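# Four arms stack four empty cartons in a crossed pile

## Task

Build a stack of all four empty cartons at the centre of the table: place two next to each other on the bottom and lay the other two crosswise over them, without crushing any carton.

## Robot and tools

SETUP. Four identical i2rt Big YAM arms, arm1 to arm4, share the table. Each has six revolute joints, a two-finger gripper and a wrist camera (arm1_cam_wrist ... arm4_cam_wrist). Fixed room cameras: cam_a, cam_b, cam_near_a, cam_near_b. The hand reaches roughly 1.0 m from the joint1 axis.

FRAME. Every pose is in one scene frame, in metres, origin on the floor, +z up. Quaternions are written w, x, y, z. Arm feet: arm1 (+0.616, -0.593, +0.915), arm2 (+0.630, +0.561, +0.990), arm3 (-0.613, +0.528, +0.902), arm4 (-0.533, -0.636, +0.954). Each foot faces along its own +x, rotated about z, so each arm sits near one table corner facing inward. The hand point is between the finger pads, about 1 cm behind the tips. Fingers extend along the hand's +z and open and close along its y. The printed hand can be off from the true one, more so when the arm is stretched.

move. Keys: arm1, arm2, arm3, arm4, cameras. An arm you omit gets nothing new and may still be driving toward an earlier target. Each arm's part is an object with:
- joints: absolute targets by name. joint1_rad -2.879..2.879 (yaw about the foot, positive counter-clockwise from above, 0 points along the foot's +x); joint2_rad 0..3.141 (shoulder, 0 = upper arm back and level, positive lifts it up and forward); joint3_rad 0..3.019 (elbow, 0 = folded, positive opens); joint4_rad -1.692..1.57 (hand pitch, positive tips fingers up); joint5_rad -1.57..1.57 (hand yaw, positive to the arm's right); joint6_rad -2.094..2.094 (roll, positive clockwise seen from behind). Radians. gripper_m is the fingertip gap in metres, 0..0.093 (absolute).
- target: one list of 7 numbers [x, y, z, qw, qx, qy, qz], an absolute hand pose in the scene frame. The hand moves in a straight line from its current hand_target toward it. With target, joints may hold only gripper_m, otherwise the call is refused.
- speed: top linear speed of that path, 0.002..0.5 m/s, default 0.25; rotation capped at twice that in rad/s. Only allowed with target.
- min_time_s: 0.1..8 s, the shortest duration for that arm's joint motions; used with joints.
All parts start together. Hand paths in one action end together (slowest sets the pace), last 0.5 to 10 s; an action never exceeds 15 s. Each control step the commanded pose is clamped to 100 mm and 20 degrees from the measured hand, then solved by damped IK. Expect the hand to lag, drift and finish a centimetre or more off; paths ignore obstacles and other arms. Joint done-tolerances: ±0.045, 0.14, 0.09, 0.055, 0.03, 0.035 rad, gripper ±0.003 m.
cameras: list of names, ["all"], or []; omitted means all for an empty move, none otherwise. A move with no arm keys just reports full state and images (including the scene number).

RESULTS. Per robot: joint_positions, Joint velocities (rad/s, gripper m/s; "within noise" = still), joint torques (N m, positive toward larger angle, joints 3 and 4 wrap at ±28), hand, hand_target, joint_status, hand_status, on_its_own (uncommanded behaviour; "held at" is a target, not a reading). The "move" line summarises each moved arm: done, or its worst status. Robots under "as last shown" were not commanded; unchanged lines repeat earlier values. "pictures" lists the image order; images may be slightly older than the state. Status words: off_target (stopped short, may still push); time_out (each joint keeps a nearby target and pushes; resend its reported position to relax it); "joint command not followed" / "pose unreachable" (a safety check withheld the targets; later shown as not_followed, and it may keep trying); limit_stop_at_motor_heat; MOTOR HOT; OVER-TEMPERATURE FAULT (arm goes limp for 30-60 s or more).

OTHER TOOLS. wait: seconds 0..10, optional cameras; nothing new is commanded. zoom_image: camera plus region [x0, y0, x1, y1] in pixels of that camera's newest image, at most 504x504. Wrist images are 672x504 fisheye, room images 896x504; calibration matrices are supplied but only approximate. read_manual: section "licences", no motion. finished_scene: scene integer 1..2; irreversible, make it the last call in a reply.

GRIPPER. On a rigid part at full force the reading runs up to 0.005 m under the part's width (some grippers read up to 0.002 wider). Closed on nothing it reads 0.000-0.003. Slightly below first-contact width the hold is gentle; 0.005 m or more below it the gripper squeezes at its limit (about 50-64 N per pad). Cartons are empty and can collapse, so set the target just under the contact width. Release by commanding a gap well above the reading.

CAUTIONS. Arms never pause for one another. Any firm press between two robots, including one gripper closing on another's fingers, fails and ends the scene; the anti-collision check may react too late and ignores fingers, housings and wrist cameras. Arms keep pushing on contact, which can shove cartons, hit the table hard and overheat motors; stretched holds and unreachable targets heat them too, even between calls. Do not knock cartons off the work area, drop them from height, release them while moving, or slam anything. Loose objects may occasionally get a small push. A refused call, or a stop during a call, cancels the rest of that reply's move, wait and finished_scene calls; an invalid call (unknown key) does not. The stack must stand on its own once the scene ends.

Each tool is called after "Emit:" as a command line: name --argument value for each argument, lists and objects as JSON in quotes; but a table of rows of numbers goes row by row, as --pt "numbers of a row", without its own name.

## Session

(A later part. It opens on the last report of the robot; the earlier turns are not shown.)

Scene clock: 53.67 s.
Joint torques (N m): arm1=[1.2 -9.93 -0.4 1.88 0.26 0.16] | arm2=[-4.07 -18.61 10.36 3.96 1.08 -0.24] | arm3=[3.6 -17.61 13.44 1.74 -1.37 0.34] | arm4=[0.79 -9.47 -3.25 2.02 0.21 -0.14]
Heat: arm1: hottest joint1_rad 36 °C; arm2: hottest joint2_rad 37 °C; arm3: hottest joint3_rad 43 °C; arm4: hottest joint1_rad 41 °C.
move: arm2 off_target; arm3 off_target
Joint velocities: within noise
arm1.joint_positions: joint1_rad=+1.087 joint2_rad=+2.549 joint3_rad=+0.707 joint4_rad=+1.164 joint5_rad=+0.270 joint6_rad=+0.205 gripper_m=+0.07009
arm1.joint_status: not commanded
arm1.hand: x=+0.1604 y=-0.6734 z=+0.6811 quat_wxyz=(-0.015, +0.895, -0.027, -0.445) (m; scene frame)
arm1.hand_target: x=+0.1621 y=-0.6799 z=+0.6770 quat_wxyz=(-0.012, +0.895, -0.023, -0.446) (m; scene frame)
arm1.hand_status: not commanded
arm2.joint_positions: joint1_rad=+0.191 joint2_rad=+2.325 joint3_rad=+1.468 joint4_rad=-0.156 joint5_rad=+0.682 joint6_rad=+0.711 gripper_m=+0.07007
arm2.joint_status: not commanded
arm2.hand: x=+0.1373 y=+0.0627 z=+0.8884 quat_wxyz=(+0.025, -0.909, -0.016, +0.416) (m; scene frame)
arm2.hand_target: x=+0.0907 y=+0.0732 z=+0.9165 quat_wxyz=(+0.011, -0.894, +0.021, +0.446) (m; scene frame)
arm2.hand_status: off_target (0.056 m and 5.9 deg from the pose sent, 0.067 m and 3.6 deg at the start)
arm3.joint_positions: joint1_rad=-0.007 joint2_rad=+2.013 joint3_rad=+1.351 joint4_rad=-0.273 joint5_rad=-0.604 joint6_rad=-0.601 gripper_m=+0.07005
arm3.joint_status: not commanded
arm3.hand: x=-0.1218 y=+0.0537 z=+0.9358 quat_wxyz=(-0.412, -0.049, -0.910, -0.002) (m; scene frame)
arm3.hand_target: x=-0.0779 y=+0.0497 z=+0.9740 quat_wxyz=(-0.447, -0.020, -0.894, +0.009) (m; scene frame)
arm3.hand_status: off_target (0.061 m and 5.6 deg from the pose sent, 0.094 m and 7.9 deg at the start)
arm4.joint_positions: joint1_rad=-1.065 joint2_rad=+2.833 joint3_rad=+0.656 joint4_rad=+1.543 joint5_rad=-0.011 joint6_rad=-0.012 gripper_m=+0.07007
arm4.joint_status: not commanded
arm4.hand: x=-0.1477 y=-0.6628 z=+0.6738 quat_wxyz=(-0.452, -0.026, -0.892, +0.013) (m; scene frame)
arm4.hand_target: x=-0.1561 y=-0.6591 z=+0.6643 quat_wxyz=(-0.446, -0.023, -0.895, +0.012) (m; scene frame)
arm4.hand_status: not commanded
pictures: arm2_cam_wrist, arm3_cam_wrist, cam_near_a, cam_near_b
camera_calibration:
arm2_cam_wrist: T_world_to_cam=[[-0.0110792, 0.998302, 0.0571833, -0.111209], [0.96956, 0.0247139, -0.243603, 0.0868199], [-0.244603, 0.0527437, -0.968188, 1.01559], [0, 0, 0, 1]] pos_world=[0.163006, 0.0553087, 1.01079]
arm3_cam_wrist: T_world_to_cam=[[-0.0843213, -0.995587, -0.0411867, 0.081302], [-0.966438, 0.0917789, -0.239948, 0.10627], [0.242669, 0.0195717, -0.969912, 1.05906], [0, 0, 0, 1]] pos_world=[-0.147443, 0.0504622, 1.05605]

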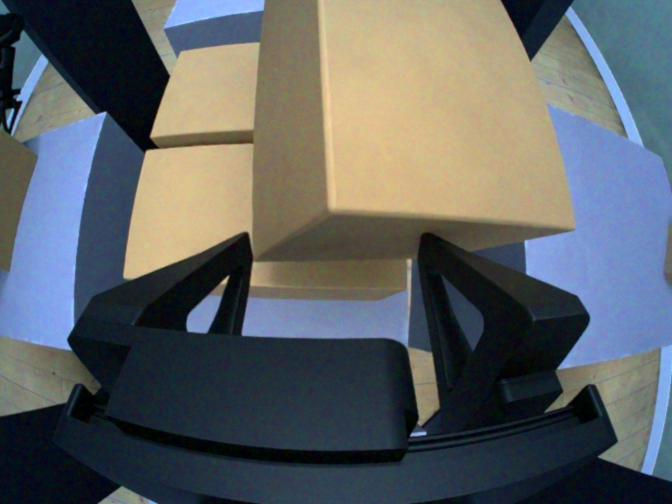

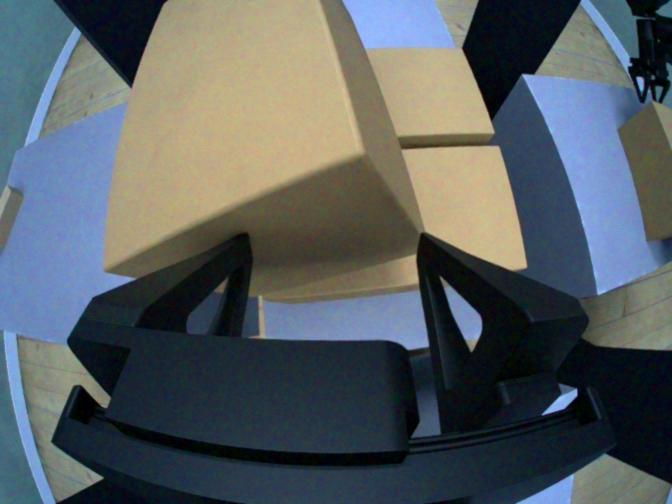

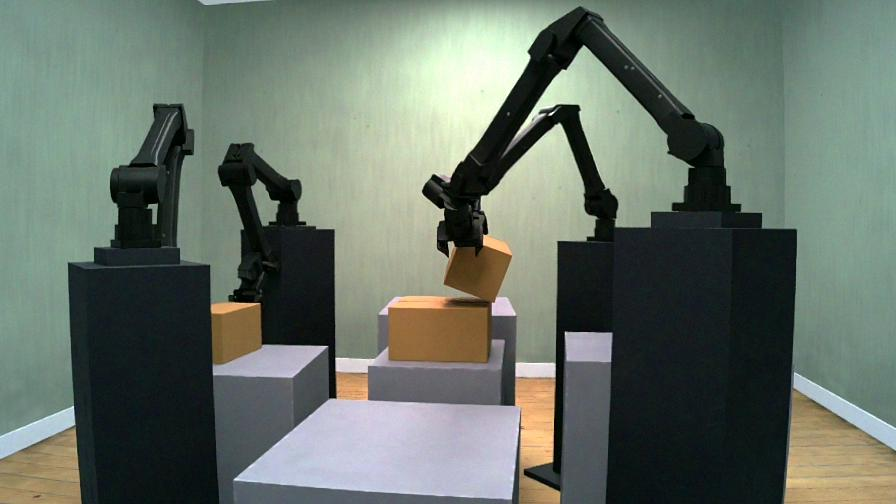

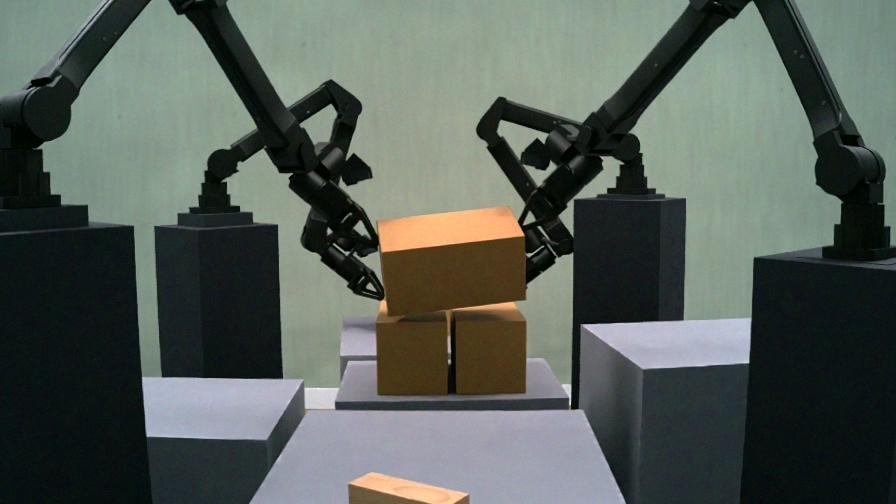

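Emit:
move --arm2 '{"target":[0.090,0.025,0.920,-0.0101,0.8947,-0.0203,-0.4461],"speed":0.04}' --arm3 '{"target":[-0.077,0.038,0.955,0.4461,0.0203,0.8947,-0.0101],"speed":0.04}' --cameras '["cam_near_a","cam_near_b","arm2_cam_wrist","arm3_cam_wrist"]'

Emit:
zoom_image --camera "cam_near_a" --region '[370, 160, 570, 340]'

Scene clock: 56.50 s.
Joint torques (N m): arm1=[1.2 -9.93 -0.42 1.87 0.27 0.16] | arm2=[-3.43 -17.67 14.2 1.58 1.18 -0.08] | arm3=[2.84 -18.67 12.94 2.54 -1.16 0.29] | arm4=[0.79 -9.23 -3.28 2.06 0.21 -0.15]
Heat: arm1: hottest joint1_rad 36 °C; arm2: hottest joint2_rad 37 °C; arm3: hottest joint3_rad 43 °C; arm4: hottest joint1_rad 41 °C.
move: arm2 off_target; arm3 off_target
Joint velocities: within noise
arm1, arm4: as last shown
arm2.joint_positions: joint1_rad=+0.225 joint2_rad=+2.360 joint3_rad=+1.573 joint4_rad=-0.220 joint5_rad=+0.701 joint6_rad=+0.745 gripper_m=+0.07007
arm2.joint_status: not commanded
arm2.hand: x=+0.1371 y=+0.0251 z=+0.8983 quat_wxyz=(+0.015, -0.905, -0.012, +0.424) (m; scene frame)
arm2.hand_target: x=+0.0928 y=+0.0286 z=+0.9216 quat_wxyz=(+0.010, -0.895, +0.020, +0.446) (m; scene frame)
arm2.hand_status: off_target (0.052 m and 4.7 deg from the pose sent, 0.068 m and 5.9 deg at the start)
arm3.joint_positions: joint1_rad=-0.007 joint2_rad=+2.056 joint3_rad=+1.357 joint4_rad=-0.273 joint5_rad=-0.617 joint6_rad=-0.608 gripper_m=+0.07005
arm3.joint_status: not commanded
arm3.hand: x=-0.1222 y=+0.0571 z=+0.9114 quat_wxyz=(-0.405, -0.050, -0.913, -0.019) (m; scene frame)
arm3.hand_target: x=-0.0813 y=+0.0432 z=+0.9576 quat_wxyz=(-0.446, -0.020, -0.895, +0.009) (m; scene frame)
arm3.hand_status: off_target (0.066 m and 7.0 deg from the pose sent, 0.051 m and 5.6 deg at the start)
pictures: arm2_cam_wrist, arm3_cam_wrist, cam_near_a, cam_near_b
camera_calibration:
arm2_cam_wrist: T_world_to_cam=[[-0.0119417, 0.999274, 0.0361826, -0.0553399], [0.965066, 0.0209893, -0.261164, 0.106823], [-0.261734, 0.0317998, -0.964616, 1.02683], [0, 0, 0, 1]] pos_world=[0.165003, 0.0204046, 1.02039]
arm3_cam_wrist: T_world_to_cam=[[-0.0730156, -0.994818, -0.0707583, 0.111914], [-0.970806, 0.0871485, -0.223477, 0.084414], [0.228485, 0.0523752, -0.972138, 1.03379], [0, 0, 0, 1]] pos_world=[-0.146085, 0.0498325, 1.03177]

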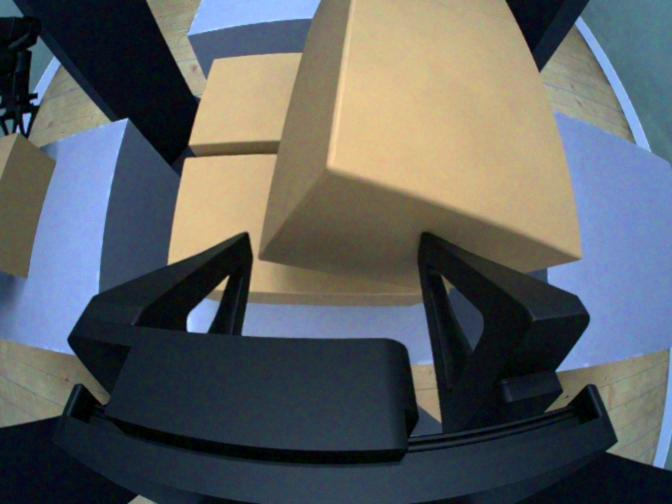

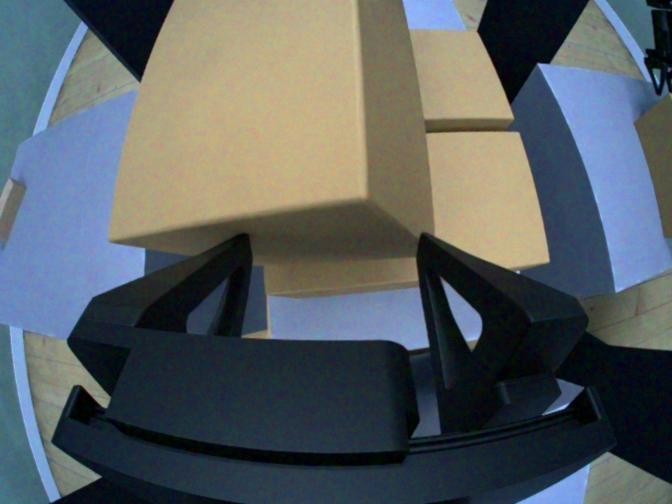

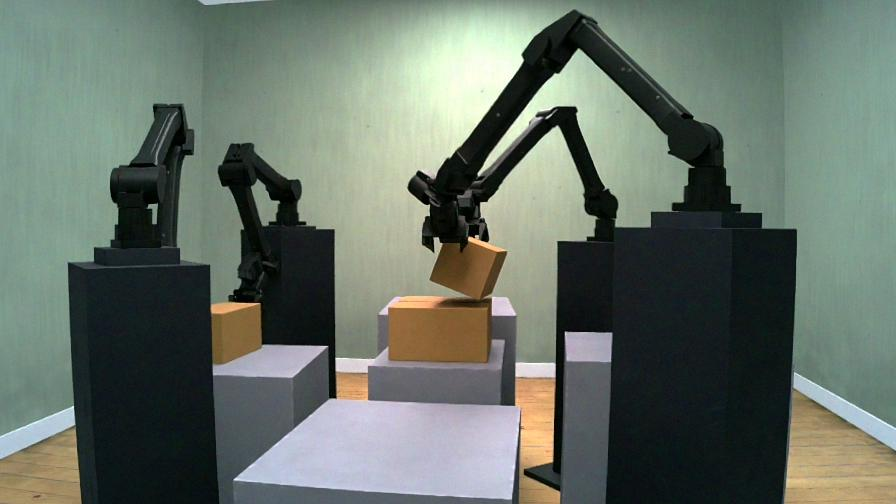

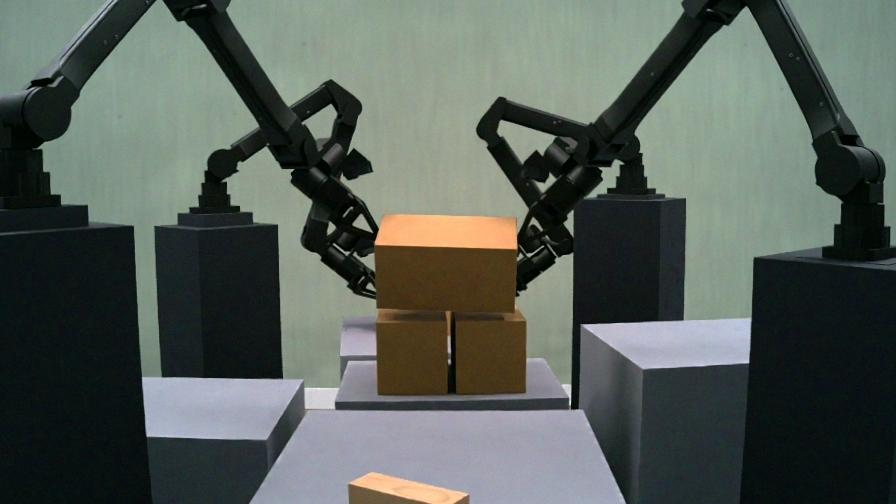

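Scaled by 2.520 from the camera's 896x504 image, which has a finer 1280x720 frame.

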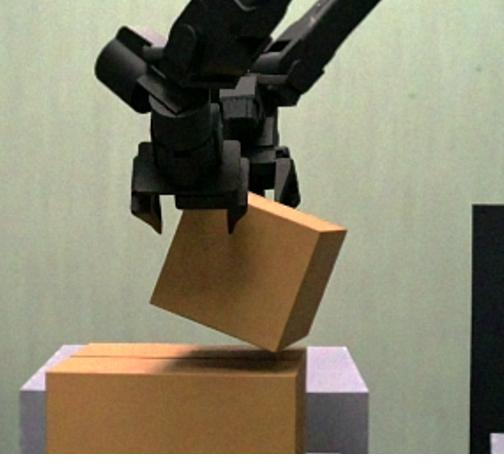

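Emit:
move --arm2 '{"target":[0.092,0.035,0.865,-0.0101,0.8947,-0.0203,-0.4461],"speed":0.035}' --arm3 '{"target":[-0.080,0.033,0.900,0.4461,0.0203,0.8947,-0.0101],"speed":0.035}' --cameras '["cam_near_a","cam_near_b","arm2_cam_wrist","arm3_cam_wrist"]'

Emit:
zoom_image --camera "cam_near_a" --region '[370, 160, 570, 340]'

Scene clock: 60.17 s.
Joint torques (N m): arm1=[1.2 -9.88 -0.42 1.85 0.26 0.16] | arm2=[-3.96 -17.49 12.25 3.14 0.9 -0.18] | arm3=[2.9 -18.37 11.47 2.36 -0.77 0.25] | arm4=[0.79 -9.41 -3.26 2.06 0.2 -0.14]
Heat: arm1: hottest joint1_rad 36 °C; arm2: hottest joint3_rad 39 °C; arm3: hottest joint3_rad 44 °C; arm4: hottest joint1_rad 41 °C.
move: arm2 off_target; arm3 off_target
Joint velocities: within noise
arm1, arm4: as last shown
arm2.joint_positions: joint1_rad=+0.227 joint2_rad=+2.443 joint3_rad=+1.573 joint4_rad=-0.148 joint5_rad=+0.708 joint6_rad=+0.746 gripper_m=+0.07007
arm2.joint_status: not commanded
arm2.hand: x=+0.1420 y=+0.0317 z=+0.8494 quat_wxyz=(+0.021, -0.906, -0.014, +0.423) (m; scene frame)
arm2.hand_target: x=+0.0949 y=+0.0388 z=+0.8670 quat_wxyz=(+0.011, -0.894, +0.020, +0.447) (m; scene frame)
arm2.hand_status: off_target (0.052 m and 5.0 deg from the pose sent, 0.057 m and 4.7 deg at the start)
arm3.joint_positions: joint1_rad=-0.017 joint2_rad=+2.142 joint3_rad=+1.368 joint4_rad=-0.168 joint5_rad=-0.630 joint6_rad=-0.611 gripper_m=+0.07005
arm3.joint_status: not commanded
arm3.hand: x=-0.1191 y=+0.0453 z=+0.8732 quat_wxyz=(-0.418, -0.046, -0.907, -0.010) (m; scene frame)
arm3.hand_target: x=-0.0826 y=+0.0363 z=+0.9019 quat_wxyz=(-0.447, -0.020, -0.894, +0.010) (m; scene frame)
arm3.hand_status: off_target (0.049 m and 5.2 deg from the pose sent, 0.050 m and 7.0 deg at the start)
pictures: arm2_cam_wrist, arm3_cam_wrist, cam_near_a, cam_near_b
camera_calibration:
arm2_cam_wrist: T_world_to_cam=[[-0.00983593, 0.998799, 0.0479945, -0.0704281], [0.965493, 0.0219775, -0.259499, 0.0876677], [-0.260243, 0.0437859, -0.96455, 0.98], [0, 0, 0, 1]] pos_world=[0.169702, 0.0255066, 0.971389]
arm3_cam_wrist: T_world_to_cam=[[-0.0717366, -0.996003, -0.0532083, 0.0825741], [-0.964574, 0.0828531, -0.250462, 0.104436], [0.25387, 0.033356, -0.966663, 0.995679], [0, 0, 0, 1]] pos_world=[-0.146113, 0.0403793, 0.993037]

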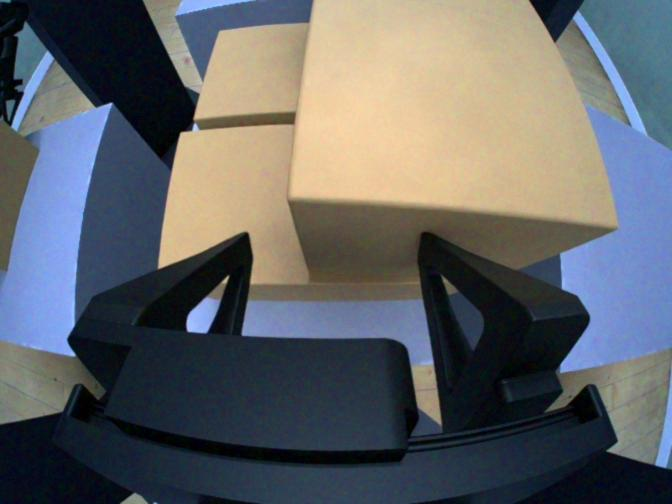

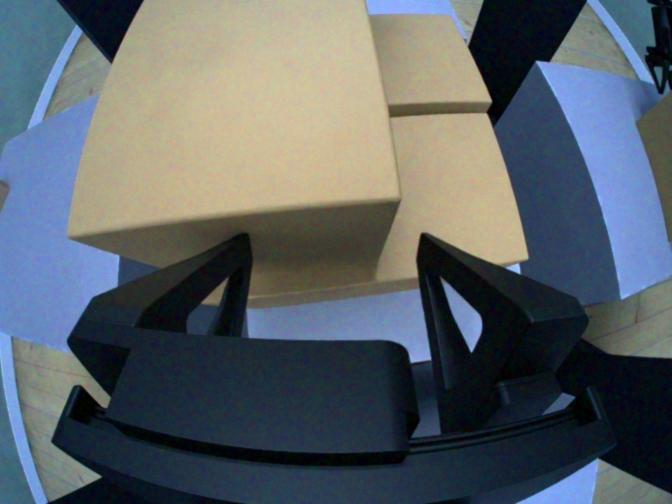

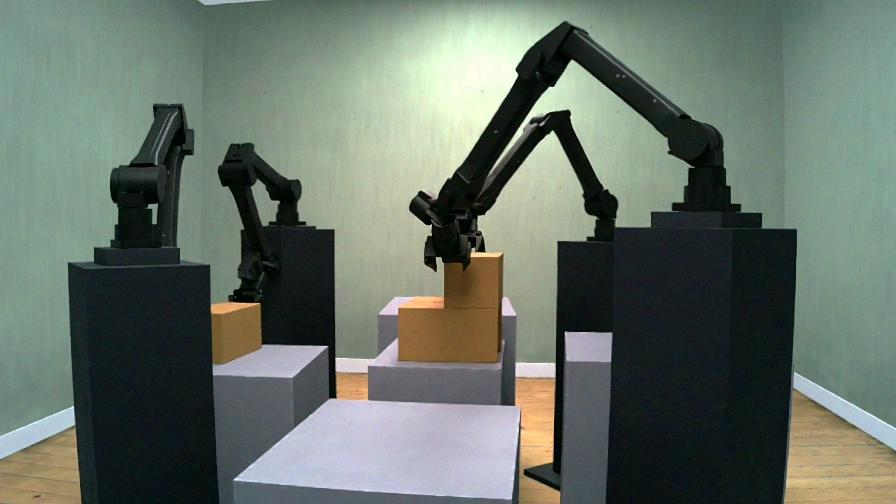

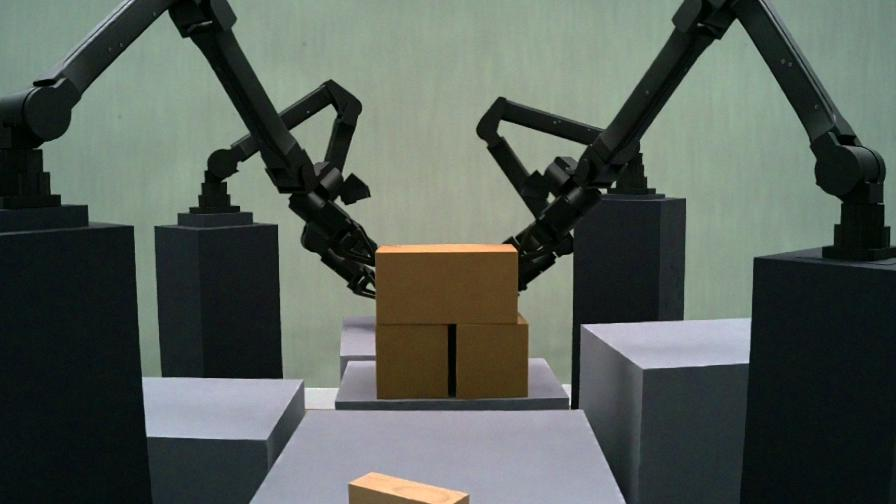

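Scaled by 2.520 from the camera's 896x504 image, which has a finer 1280x720 frame.

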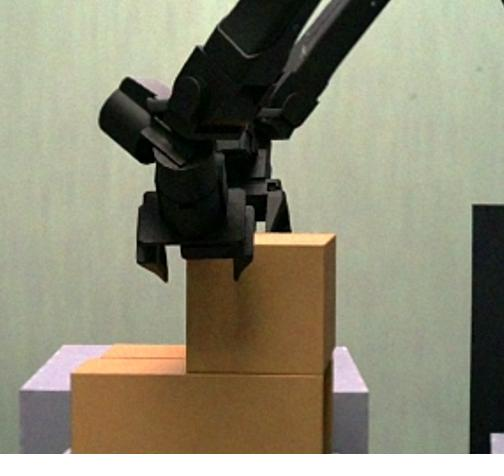

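Emit:
move --arm2 '{"target":[0.180,0.033,0.852,-0.0101,0.8947,-0.0203,-0.4461],"speed":0.08}' --arm3 '{"target":[-0.160,0.044,0.878,0.4461,0.0203,0.8947,-0.0101],"speed":0.08}'

Emit:
move --arm2 '{"target":[0.26,0.22,0.95,0,0.8949,0,-0.4462],"speed":0.2}' --arm3 '{"target":[-0.25,0.22,0.95,0.4462,0,0.8949,0],"speed":0.2}' --arm1 '{"target":[0.073,-0.675,0.690,-0.0117,0.8946,-0.0234,-0.4460],"speed":0.1}' --arm4 '{"target":[-0.064,-0.662,0.680,0.4460,0.0234,0.8946,-0.0117],"speed":0.1}' --cameras '["all"]'

Scene clock: 63.43 s.
Joint torques (N m): arm1=[1.2 -9.88 -0.39 1.88 0.27 0.16] | arm2=[0.85 -19.9 5.74 1.98 0.72 -0.03] | arm3=[-0.32 -19.37 6.15 1.66 -0.61 0.04] | arm4=[0.73 -9.58 -3.26 2.03 0.21 -0.15]
Heat: arm1: hottest joint1_rad 36 °C; arm2: hottest joint3_rad 39 °C; arm3: hottest joint3_rad 44 °C; arm4: hottest joint1_rad 41 °C.
move: arm2 off_target; arm3 off_target
Joint velocities: within noise
arm1, arm4: as last shown
arm2.joint_positions: joint1_rad=+0.284 joint2_rad=+2.443 joint3_rad=+1.496 joint4_rad=-0.122 joint5_rad=+0.777 joint6_rad=+0.852 gripper_m=+0.07007
arm2.joint_status: not commanded
arm2.hand: x=+0.1836 y=+0.0402 z=+0.8329 quat_wxyz=(+0.027, -0.900, +0.008, +0.436) (m; scene frame)
arm2.hand_target: x=+0.1800 y=+0.0331 z=+0.8518 quat_wxyz=(+0.010, -0.895, +0.020, +0.446) (m; scene frame)
arm2.hand_status: off_target (0.021 m and 2.7 deg from the pose sent, 0.038 m and 5.0 deg at the start)
arm3.joint_positions: joint1_rad=-0.075 joint2_rad=+2.116 joint3_rad=+1.257 joint4_rad=-0.086 joint5_rad=-0.695 joint6_rad=-0.687 gripper_m=+0.07005
arm3.joint_status: not commanded
arm3.hand: x=-0.1600 y=+0.0520 z=+0.8632 quat_wxyz=(-0.436, -0.027, -0.900, -0.005) (m; scene frame)
arm3.hand_target: x=-0.1601 y=+0.0441 z=+0.8780 quat_wxyz=(-0.446, -0.020, -0.895, +0.010) (m; scene frame)
arm3.hand_status: off_target (0.017 m and 2.3 deg from the pose sent, 0.041 m and 5.2 deg at the start)
pictures: none

Scene clock: 65.40 s.
Joint torques (N m): arm1=[-3.08 -15.15 5.22 1.81 0.04 -0.1] | arm2=[0.32 -12.16 4.29 2.36 0.3 -0.06] | arm3=[1.32 -11.81 6.05 1.1 -0.35 0.14] | arm4=[1.32 -16.21 4.07 1.91 0.31 -0.07]
Heat: arm1: hottest joint1_rad 36 °C; arm2: hottest joint3_rad 39 °C; arm3: hottest joint3_rad 44 °C; arm4: hottest joint1_rad 41 °C.
move: arm1 off_target; arm2 off_target; arm3 done; arm4 off_target
Joint velocities: within noise
arm1.joint_positions: joint1_rad=+1.062 joint2_rad=+2.521 joint3_rad=+0.796 joint4_rad=+0.923 joint5_rad=+0.222 joint6_rad=+0.185 gripper_m=+0.07009
arm1.joint_status: not commanded
arm1.hand: x=+0.1408 y=-0.6752 z=+0.6580 quat_wxyz=(-0.019, +0.922, -0.011, -0.386) (m; scene frame)
arm1.hand_target: x=+0.0777 y=-0.6732 z=+0.6949 quat_wxyz=(-0.013, +0.894, -0.023, -0.446) (m; scene frame)
arm1.hand_status: off_target (0.075 m and 7.7 deg from the pose sent, 0.088 m and 0.6 deg at the start)
arm2.joint_positions: joint1_rad=+0.227 joint2_rad=+1.915 joint3_rad=+0.767 joint4_rad=+0.173 joint5_rad=+0.723 joint6_rad=+0.743 gripper_m=+0.07007
arm2.joint_status: not commanded
arm2.hand: x=+0.2650 y=+0.2206 z=+0.9399 quat_wxyz=(+0.010, -0.898, -0.005, +0.439) (m; scene frame)
arm2.hand_target: x=+0.2601 y=+0.2201 z=+0.9499 quat_wxyz=(+0.000, -0.895, +0.000, +0.446) (m; scene frame)
arm2.hand_status: off_target (0.011 m and 1.6 deg from the pose sent, 0.228 m and 3.5 deg at the start)
arm3.joint_positions: joint1_rad=-0.046 joint2_rad=+1.595 joint3_rad=+0.695 joint4_rad=-0.017 joint5_rad=-0.698 joint6_rad=-0.693 gripper_m=+0.07005
arm3.joint_status: not commanded
arm3.hand: x=-0.2539 y=+0.2160 z=+0.9454 quat_wxyz=(-0.444, -0.006, -0.896, -0.001) (m; scene frame)
arm3.hand_target: x=-0.2500 y=+0.2199 z=+0.9500 quat_wxyz=(-0.446, +0.000, -0.895, +0.000) (m; scene frame)
arm3.hand_status: done (0.007 m and 0.8 deg from the pose sent, 0.209 m and 3.4 deg at the start)
arm4.joint_positions: joint1_rad=-1.063 joint2_rad=+2.710 joint3_rad=+0.692 joint4_rad=+1.237 joint5_rad=-0.007 joint6_rad=-0.012 gripper_m=+0.07007
arm4.joint_status: not commanded
arm4.hand: x=-0.1279 y=-0.6642 z=+0.6620 quat_wxyz=(-0.385, -0.027, -0.922, +0.012) (m; scene frame)
arm4.hand_target: x=-0.0676 y=-0.6613 z=+0.6852 quat_wxyz=(-0.446, -0.024, -0.895, +0.011) (m; scene frame)
arm4.hand_status: off_target (0.066 m and 7.7 deg from the pose sent, 0.084 m and 0.8 deg at the start)
pictures: arm1_cam_wrist, arm2_cam_wrist, arm3_cam_wrist, arm4_cam_wrist, cam_a, cam_b, cam_near_a, cam_near_b
camera_calibration:
arm1_cam_wrist: T_world_to_cam=[[0.0227627, 0.999229, 0.0319831, 0.649931], [0.983871, -0.0167122, -0.1781, -0.0291598], [-0.177428, 0.0355212, -0.983493, 0.820543], [0, 0, 0, 1]] pos_world=[0.159483, -0.679064, 0.781018]
arm2_cam_wrist: T_world_to_cam=[[-0.0025393, 0.999759, 0.0217872, -0.239712], [0.956169, 0.00880689, -0.292684, 0.024772], [-0.292806, 0.020089, -0.955961, 1.09693], [0, 0, 0, 1]] pos_world=[0.296892, 0.2174, 1.0611]
arm3_cam_wrist: T_world_to_cam=[[-0.00684821, -0.999971, -0.00344697, 0.217058], [-0.951218, 0.0075775, -0.308426, 0.052802], [0.308443, 0.00116665, -0.951242, 1.10028], [0, 0, 0, 1]] pos_world=[-0.287662, 0.215368, 1.06367]
arm4_cam_wrist: T_world_to_cam=[[-0.0485729, -0.9988, 0.00628525, -0.676679], [-0.983942, 0.0467664, -0.172251, 0.0228112], [0.17175, -0.014551, -0.985033, 0.787152], [0, 0, 0, 1]] pos_world=[-0.145617, -0.66548, 0.783553]

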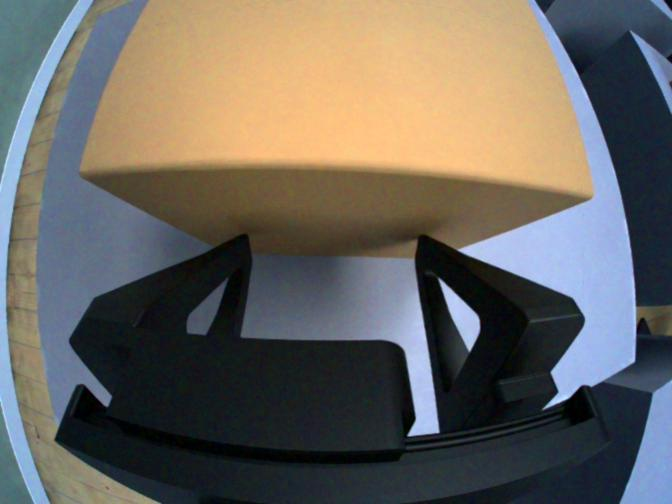

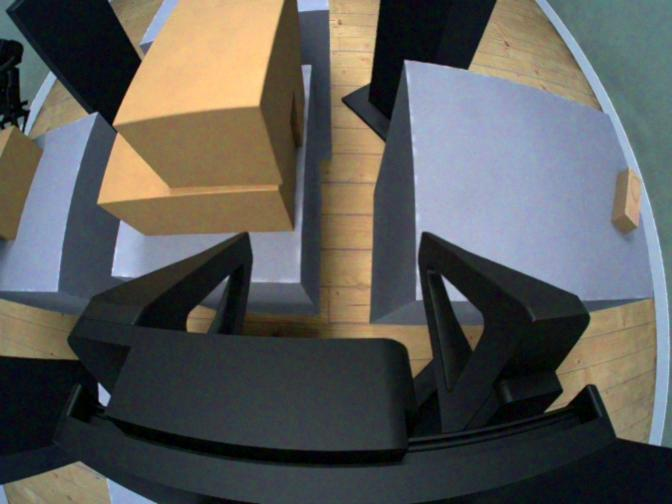

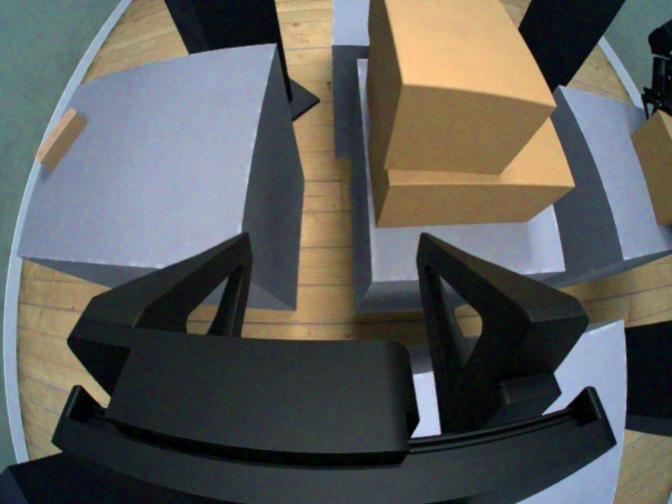

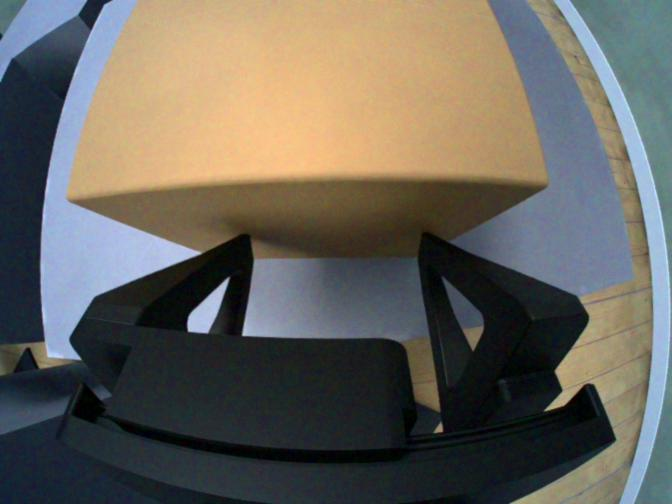

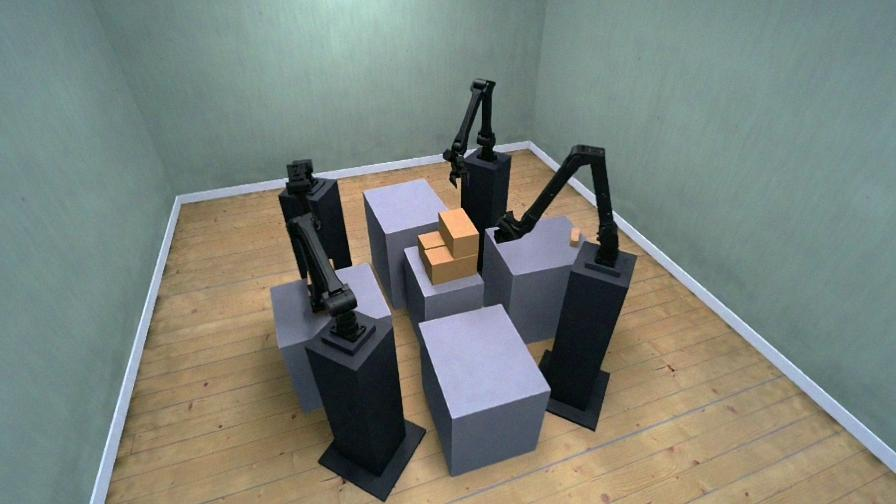

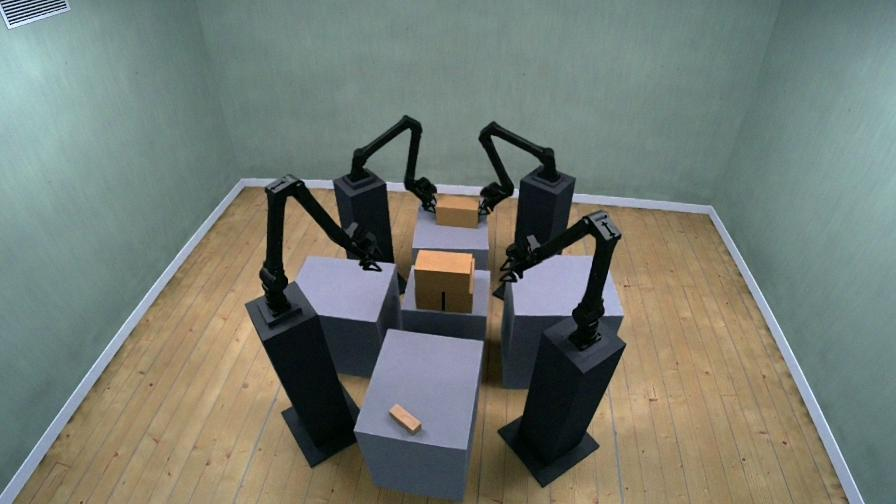

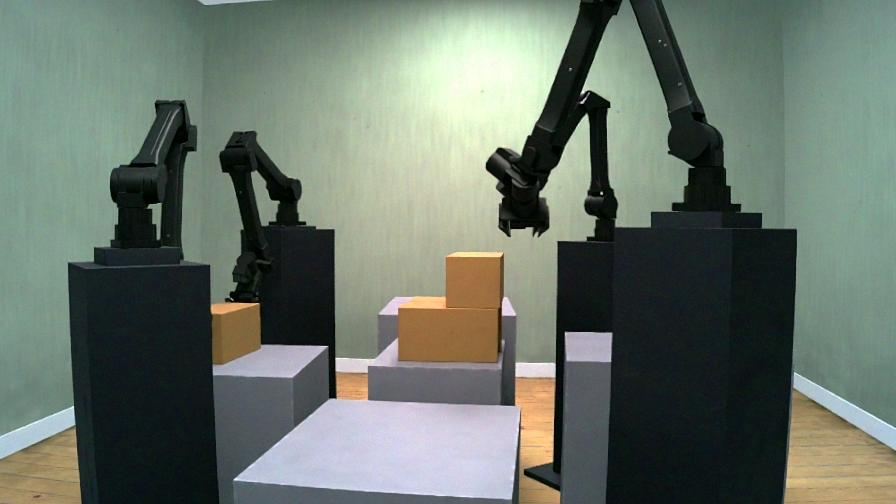

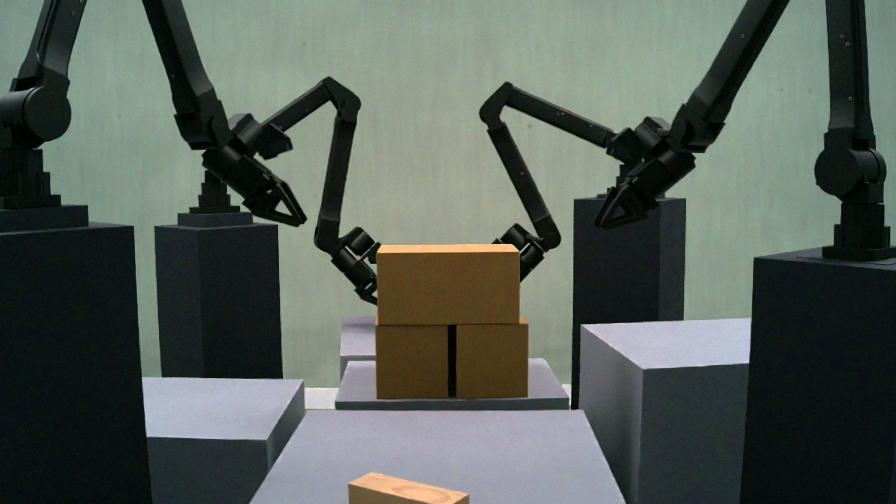

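Emit:
move --arm1 '{"target":[0.075,-0.673,0.905,-0.0117,0.8946,-0.0234,-0.4460],"speed":0.09}' --arm4 '{"target":[-0.065,-0.661,0.891,0.4460,0.0234,0.8946,-0.0117],"speed":0.09}' --arm2 '{"target":[0.26,0.42,0.95,0,0.8949,0,-0.4462],"speed":0.15}' --arm3 '{"target":[-0.25,0.42,0.95,0.4462,0,0.8949,0],"speed":0.15}' --cameras '["arm1_cam_wrist","arm4_cam_wrist","cam_near_a","cam_near_b"]'

Scene clock: 71.17 s.
Joint torques (N m): arm1=[-2.32 -14.68 7.98 3.21 0.1 -0.13] | arm2=[0.32 -8.41 2.4 2.91 0.11 -0.14] | arm3=[1.26 -6.83 5.81 2.04 -0.02 0.23] | arm4=[1.08 -14.92 7.94 3.33 0.26 0]
Heat: arm1: hottest joint1_rad 36 °C; arm2: hottest joint2_rad 38 °C; arm3: hottest joint3_rad 43 °C; arm4: hottest joint1_rad 41 °C.
move: arm1 off_target; arm2 done; arm3 done; arm4 off_target
Joint velocities: within noise
arm1.joint_positions: joint1_rad=+1.051 joint2_rad=+1.865 joint3_rad=+0.628 joint4_rad=+0.386 joint5_rad=+0.220 joint6_rad=+0.188 gripper_m=+0.07008
arm1.joint_status: not commanded
arm1.hand: x=+0.1380 y=-0.6705 z=+0.8439 quat_wxyz=(-0.026, +0.931, -0.014, -0.364) (m; scene frame)
arm1.hand_target: x=+0.0815 y=-0.6711 z=+0.9078 quat_wxyz=(-0.014, +0.895, -0.024, -0.446) (m; scene frame)
arm1.hand_status: off_target (0.088 m and 10.5 deg from the pose sent, 0.256 m and 7.7 deg at the start; pose on its path clipped on 8 of 95 steps)
arm2.joint_positions: joint1_rad=-0.199 joint2_rad=+1.779 joint3_rad=+0.343 joint4_rad=+0.669 joint5_rad=+0.434 joint6_rad=+0.367 gripper_m=+0.07007
arm2.joint_status: not commanded
arm2.hand: x=+0.2642 y=+0.4190 z=+0.9409 quat_wxyz=(+0.006, -0.901, -0.003, +0.434) (m; scene frame)
arm2.hand_target: x=+0.2601 y=+0.4201 z=+0.9498 quat_wxyz=(+0.000, -0.895, +0.000, +0.446) (m; scene frame)
arm2.hand_status: done (0.010 m and 1.7 deg from the pose sent, 0.200 m and 1.6 deg at the start)
arm3.joint_positions: joint1_rad=+0.449 joint2_rad=+1.273 joint3_rad=+0.307 joint4_rad=+0.240 joint5_rad=-0.350 joint6_rad=-0.291 gripper_m=+0.07005
arm3.joint_status: not commanded
arm3.hand: x=-0.2545 y=+0.4179 z=+0.9431 quat_wxyz=(-0.435, -0.004, -0.900, -0.003) (m; scene frame)
arm3.hand_target: x=-0.2501 y=+0.4200 z=+0.9498 quat_wxyz=(-0.446, +0.000, -0.895, +0.000) (m; scene frame)
arm3.hand_status: done (0.008 m and 1.5 deg from the pose sent, 0.204 m and 0.8 deg at the start)
arm4.joint_positions: joint1_rad=-1.056 joint2_rad=+1.951 joint3_rad=+0.403 joint4_rad=+0.721 joint5_rad=-0.005 joint6_rad=-0.017 gripper_m=+0.07007
arm4.joint_status: not commanded
arm4.hand: x=-0.1311 y=-0.6621 z=+0.8465 quat_wxyz=(-0.364, -0.022, -0.931, +0.012) (m; scene frame)
arm4.hand_target: x=-0.0705 y=-0.6603 z=+0.8945 quat_wxyz=(-0.446, -0.023, -0.895, +0.010) (m; scene frame)
arm4.hand_status: off_target (0.080 m and 10.3 deg from the pose sent, 0.238 m and 7.7 deg at the start)
pictures: arm1_cam_wrist, arm4_cam_wrist, cam_near_a, cam_near_b
camera_calibration:
arm1_cam_wrist: T_world_to_cam=[[0.0328719, 0.998577, 0.0419915, 0.629125], [0.99106, -0.0271313, -0.130629, -0.0413298], [-0.129304, 0.0459102, -0.990542, 1.00896], [0, 0, 0, 1]] pos_world=[0.150742, -0.675673, 0.967595]
arm4_cam_wrist: T_world_to_cam=[[-0.0390372, -0.999179, 0.0108593, -0.678848], [-0.991266, 0.0373535, -0.126475, 0.00552087], [0.125966, -0.0157017, -0.99191, 0.968445], [0, 0, 0, 1]] pos_world=[-0.143019, -0.663291, 0.968681]

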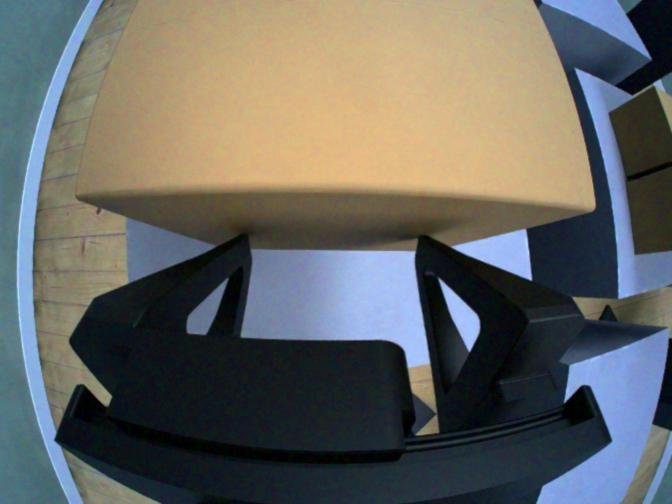

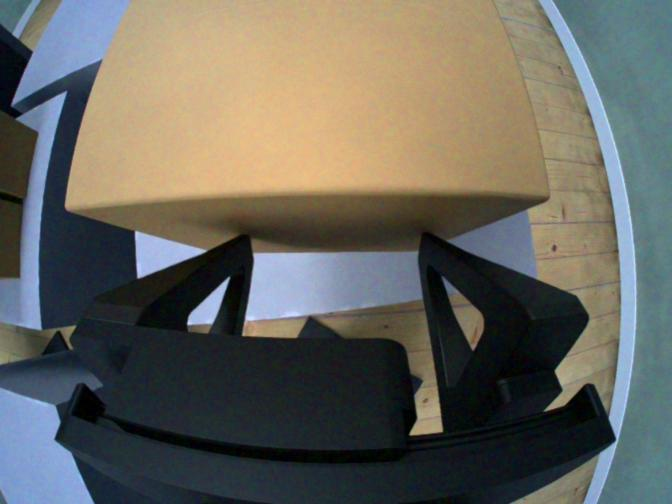

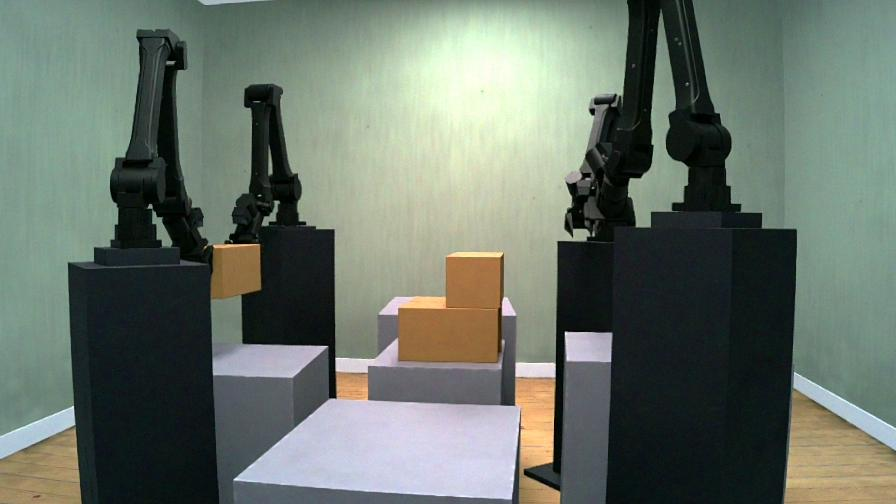

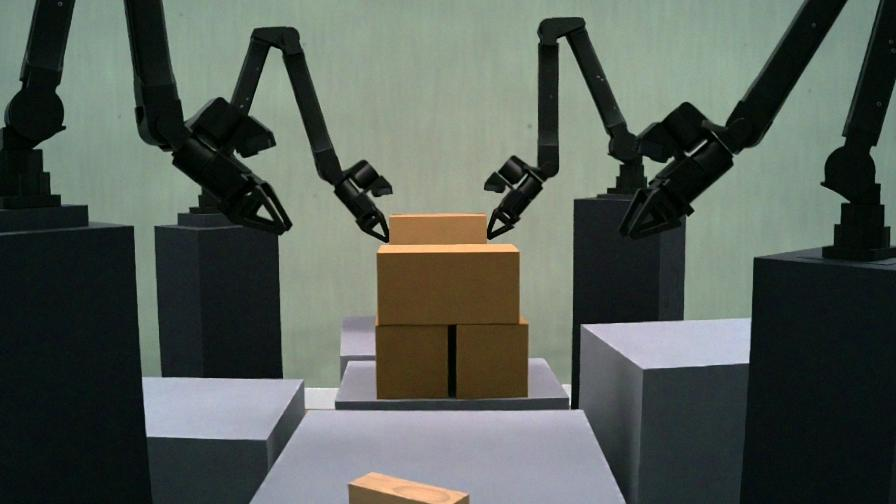

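Emit:
move --arm1 '{"target":[0.080,-0.39,0.935,-0.0117,0.8946,-0.0234,-0.4460],"speed":0.05}' --arm4 '{"target":[-0.069,-0.39,0.913,0.4460,0.0234,0.8946,-0.0117],"speed":0.05}' --cameras '["arm1_cam_wrist","arm4_cam_wrist","cam_near_a","cam_near_b"]'

Scene clock: 78.13 s.
Joint torques (N m): arm1=[-0.15 -11.69 12.45 2.56 -0.47 0.29] | arm2=[-0.15 -8.41 2.02 2.96 0.08 -0.15] | arm3=[1.26 -6.89 5.82 2.09 -0.01 0.21] | arm4=[-0.85 -12.04 13.23 2.17 0.91 -0.21]
Heat: arm1: hottest joint1_rad 36 °C; arm2: hottest joint2_rad 37 °C; arm3: hottest joint3_rad 43 °C; arm4: hottest joint1_rad 41 °C.
move: arm1 off_target; arm4 off_target
Joint velocities: within noise
arm1.joint_positions: joint1_rad=+0.351 joint2_rad=+1.772 joint3_rad=+0.665 joint4_rad=+0.235 joint5_rad=-0.313 joint6_rad=-0.277 gripper_m=+0.07008
arm1.joint_status: not commanded
arm1.hand: x=+0.1538 y=-0.4238 z=+0.8777 quat_wxyz=(+0.015, +0.929, -0.031, -0.368) (m; scene frame)
arm1.hand_target: x=+0.0907 y=-0.3943 z=+0.9420 quat_wxyz=(-0.011, +0.895, -0.023, -0.446) (m; scene frame)
arm1.hand_status: off_target (0.099 m and 10.3 deg from the pose sent, 0.301 m and 10.5 deg at the start; pose on its path clipped on 48 of 192 steps)
arm2: as last shown
arm2.joint_positions: joint1_rad=-0.199 joint2_rad=+1.779 joint3_rad=+0.343 joint4_rad=+0.669 joint5_rad=+0.434 joint6_rad=+0.366 gripper_m=+0.07007
arm3.joint_positions: joint1_rad=+0.449 joint2_rad=+1.273 joint3_rad=+0.307 joint4_rad=+0.240 joint5_rad=-0.350 joint6_rad=-0.290 gripper_m=+0.07005
arm3.joint_status: not commanded
arm3.hand: x=-0.2545 y=+0.4178 z=+0.9432 quat_wxyz=(-0.435, -0.004, -0.900, -0.003) (m; scene frame)
arm3.hand_target: x=-0.2501 y=+0.4200 z=+0.9499 quat_wxyz=(-0.446, +0.000, -0.895, +0.000) (m; scene frame)
arm3.hand_status: not commanded
arm4.joint_positions: joint1_rad=-0.312 joint2_rad=+1.875 joint3_rad=+0.617 joint4_rad=+0.347 joint5_rad=+0.540 joint6_rad=+0.489 gripper_m=+0.07007
arm4.joint_status: not commanded
arm4.hand: x=-0.1223 y=-0.4212 z=+0.8859 quat_wxyz=(-0.400, +0.000, -0.916, +0.038) (m; scene frame)
arm4.hand_target: x=-0.0743 y=-0.3931 z=+0.9179 quat_wxyz=(-0.446, -0.024, -0.895, +0.012) (m; scene frame)
arm4.hand_status: off_target (0.067 m and 7.0 deg from the pose sent, 0.287 m and 10.3 deg at the start)
pictures: arm1_cam_wrist, arm4_cam_wrist, cam_near_a, cam_near_b
camera_calibration:
arm1_cam_wrist: T_world_to_cam=[[0.0346318, 0.998304, -0.0468021, 0.45842], [0.989405, -0.0408545, -0.139315, -0.0437345], [-0.14099, -0.0414815, -0.989142, 0.996748], [0, 0, 0, 1]] pos_world=[0.167927, -0.418083, 1.00129]
arm4_cam_wrist: T_world_to_cam=[[-0.02086, -0.996971, 0.0749276, -0.491835], [-0.97891, 0.00513324, -0.204229, 0.06697], [0.203226, -0.0776076, -0.976051, 0.979538], [0, 0, 0, 1]] pos_world=[-0.143769, -0.414669, 1.00661]

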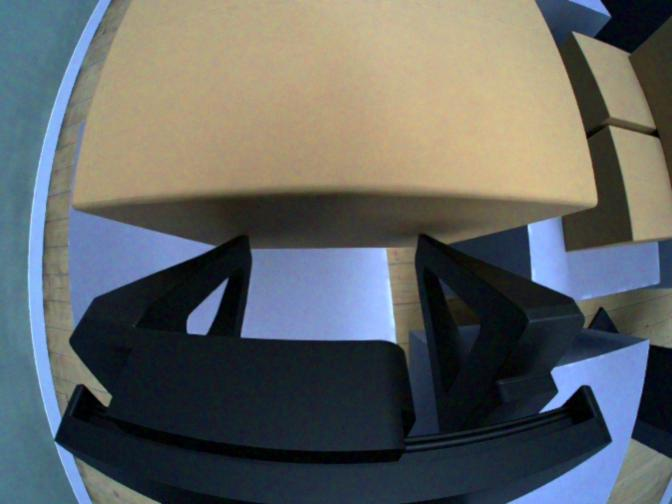

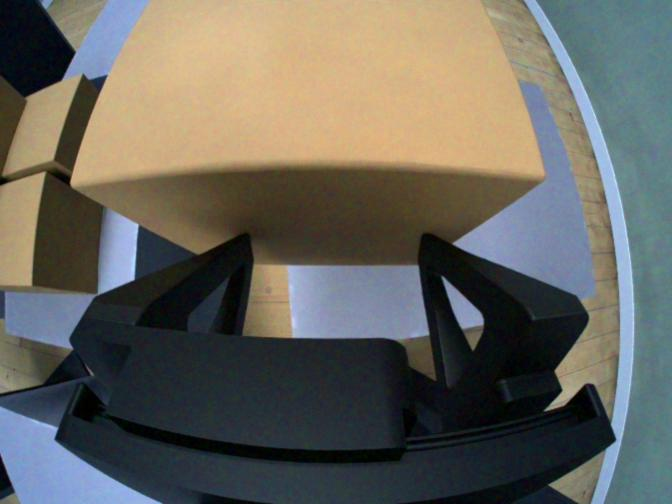

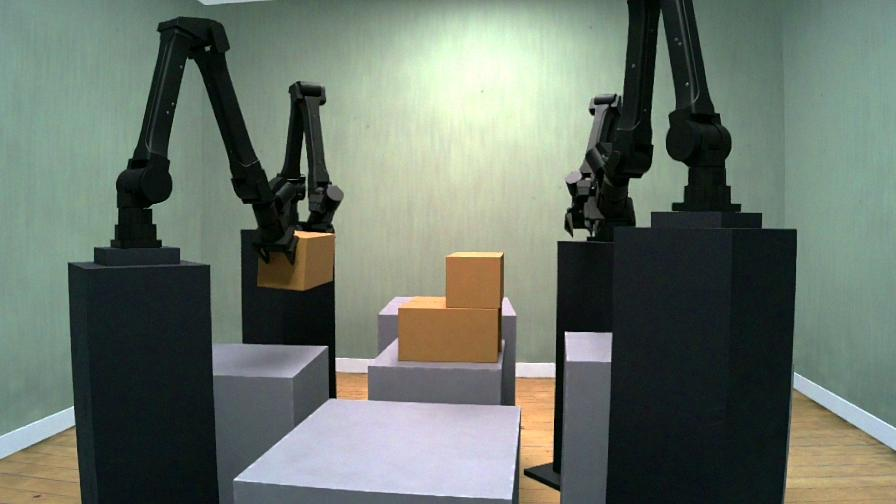

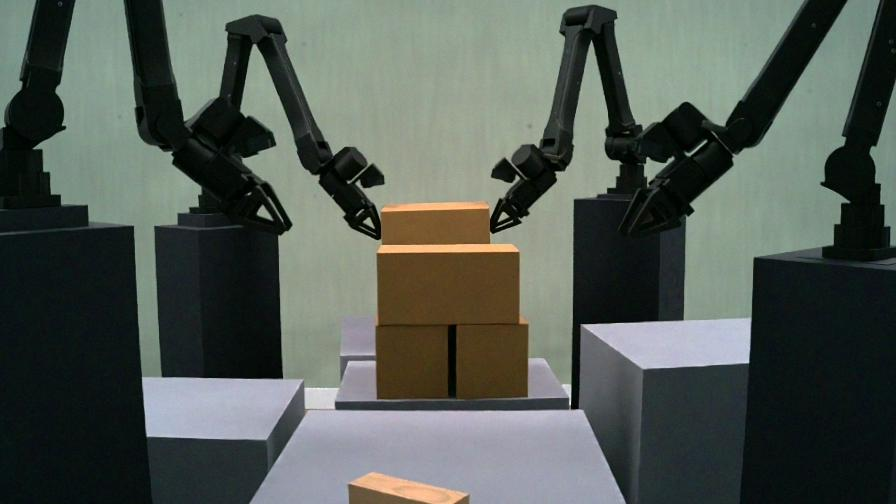

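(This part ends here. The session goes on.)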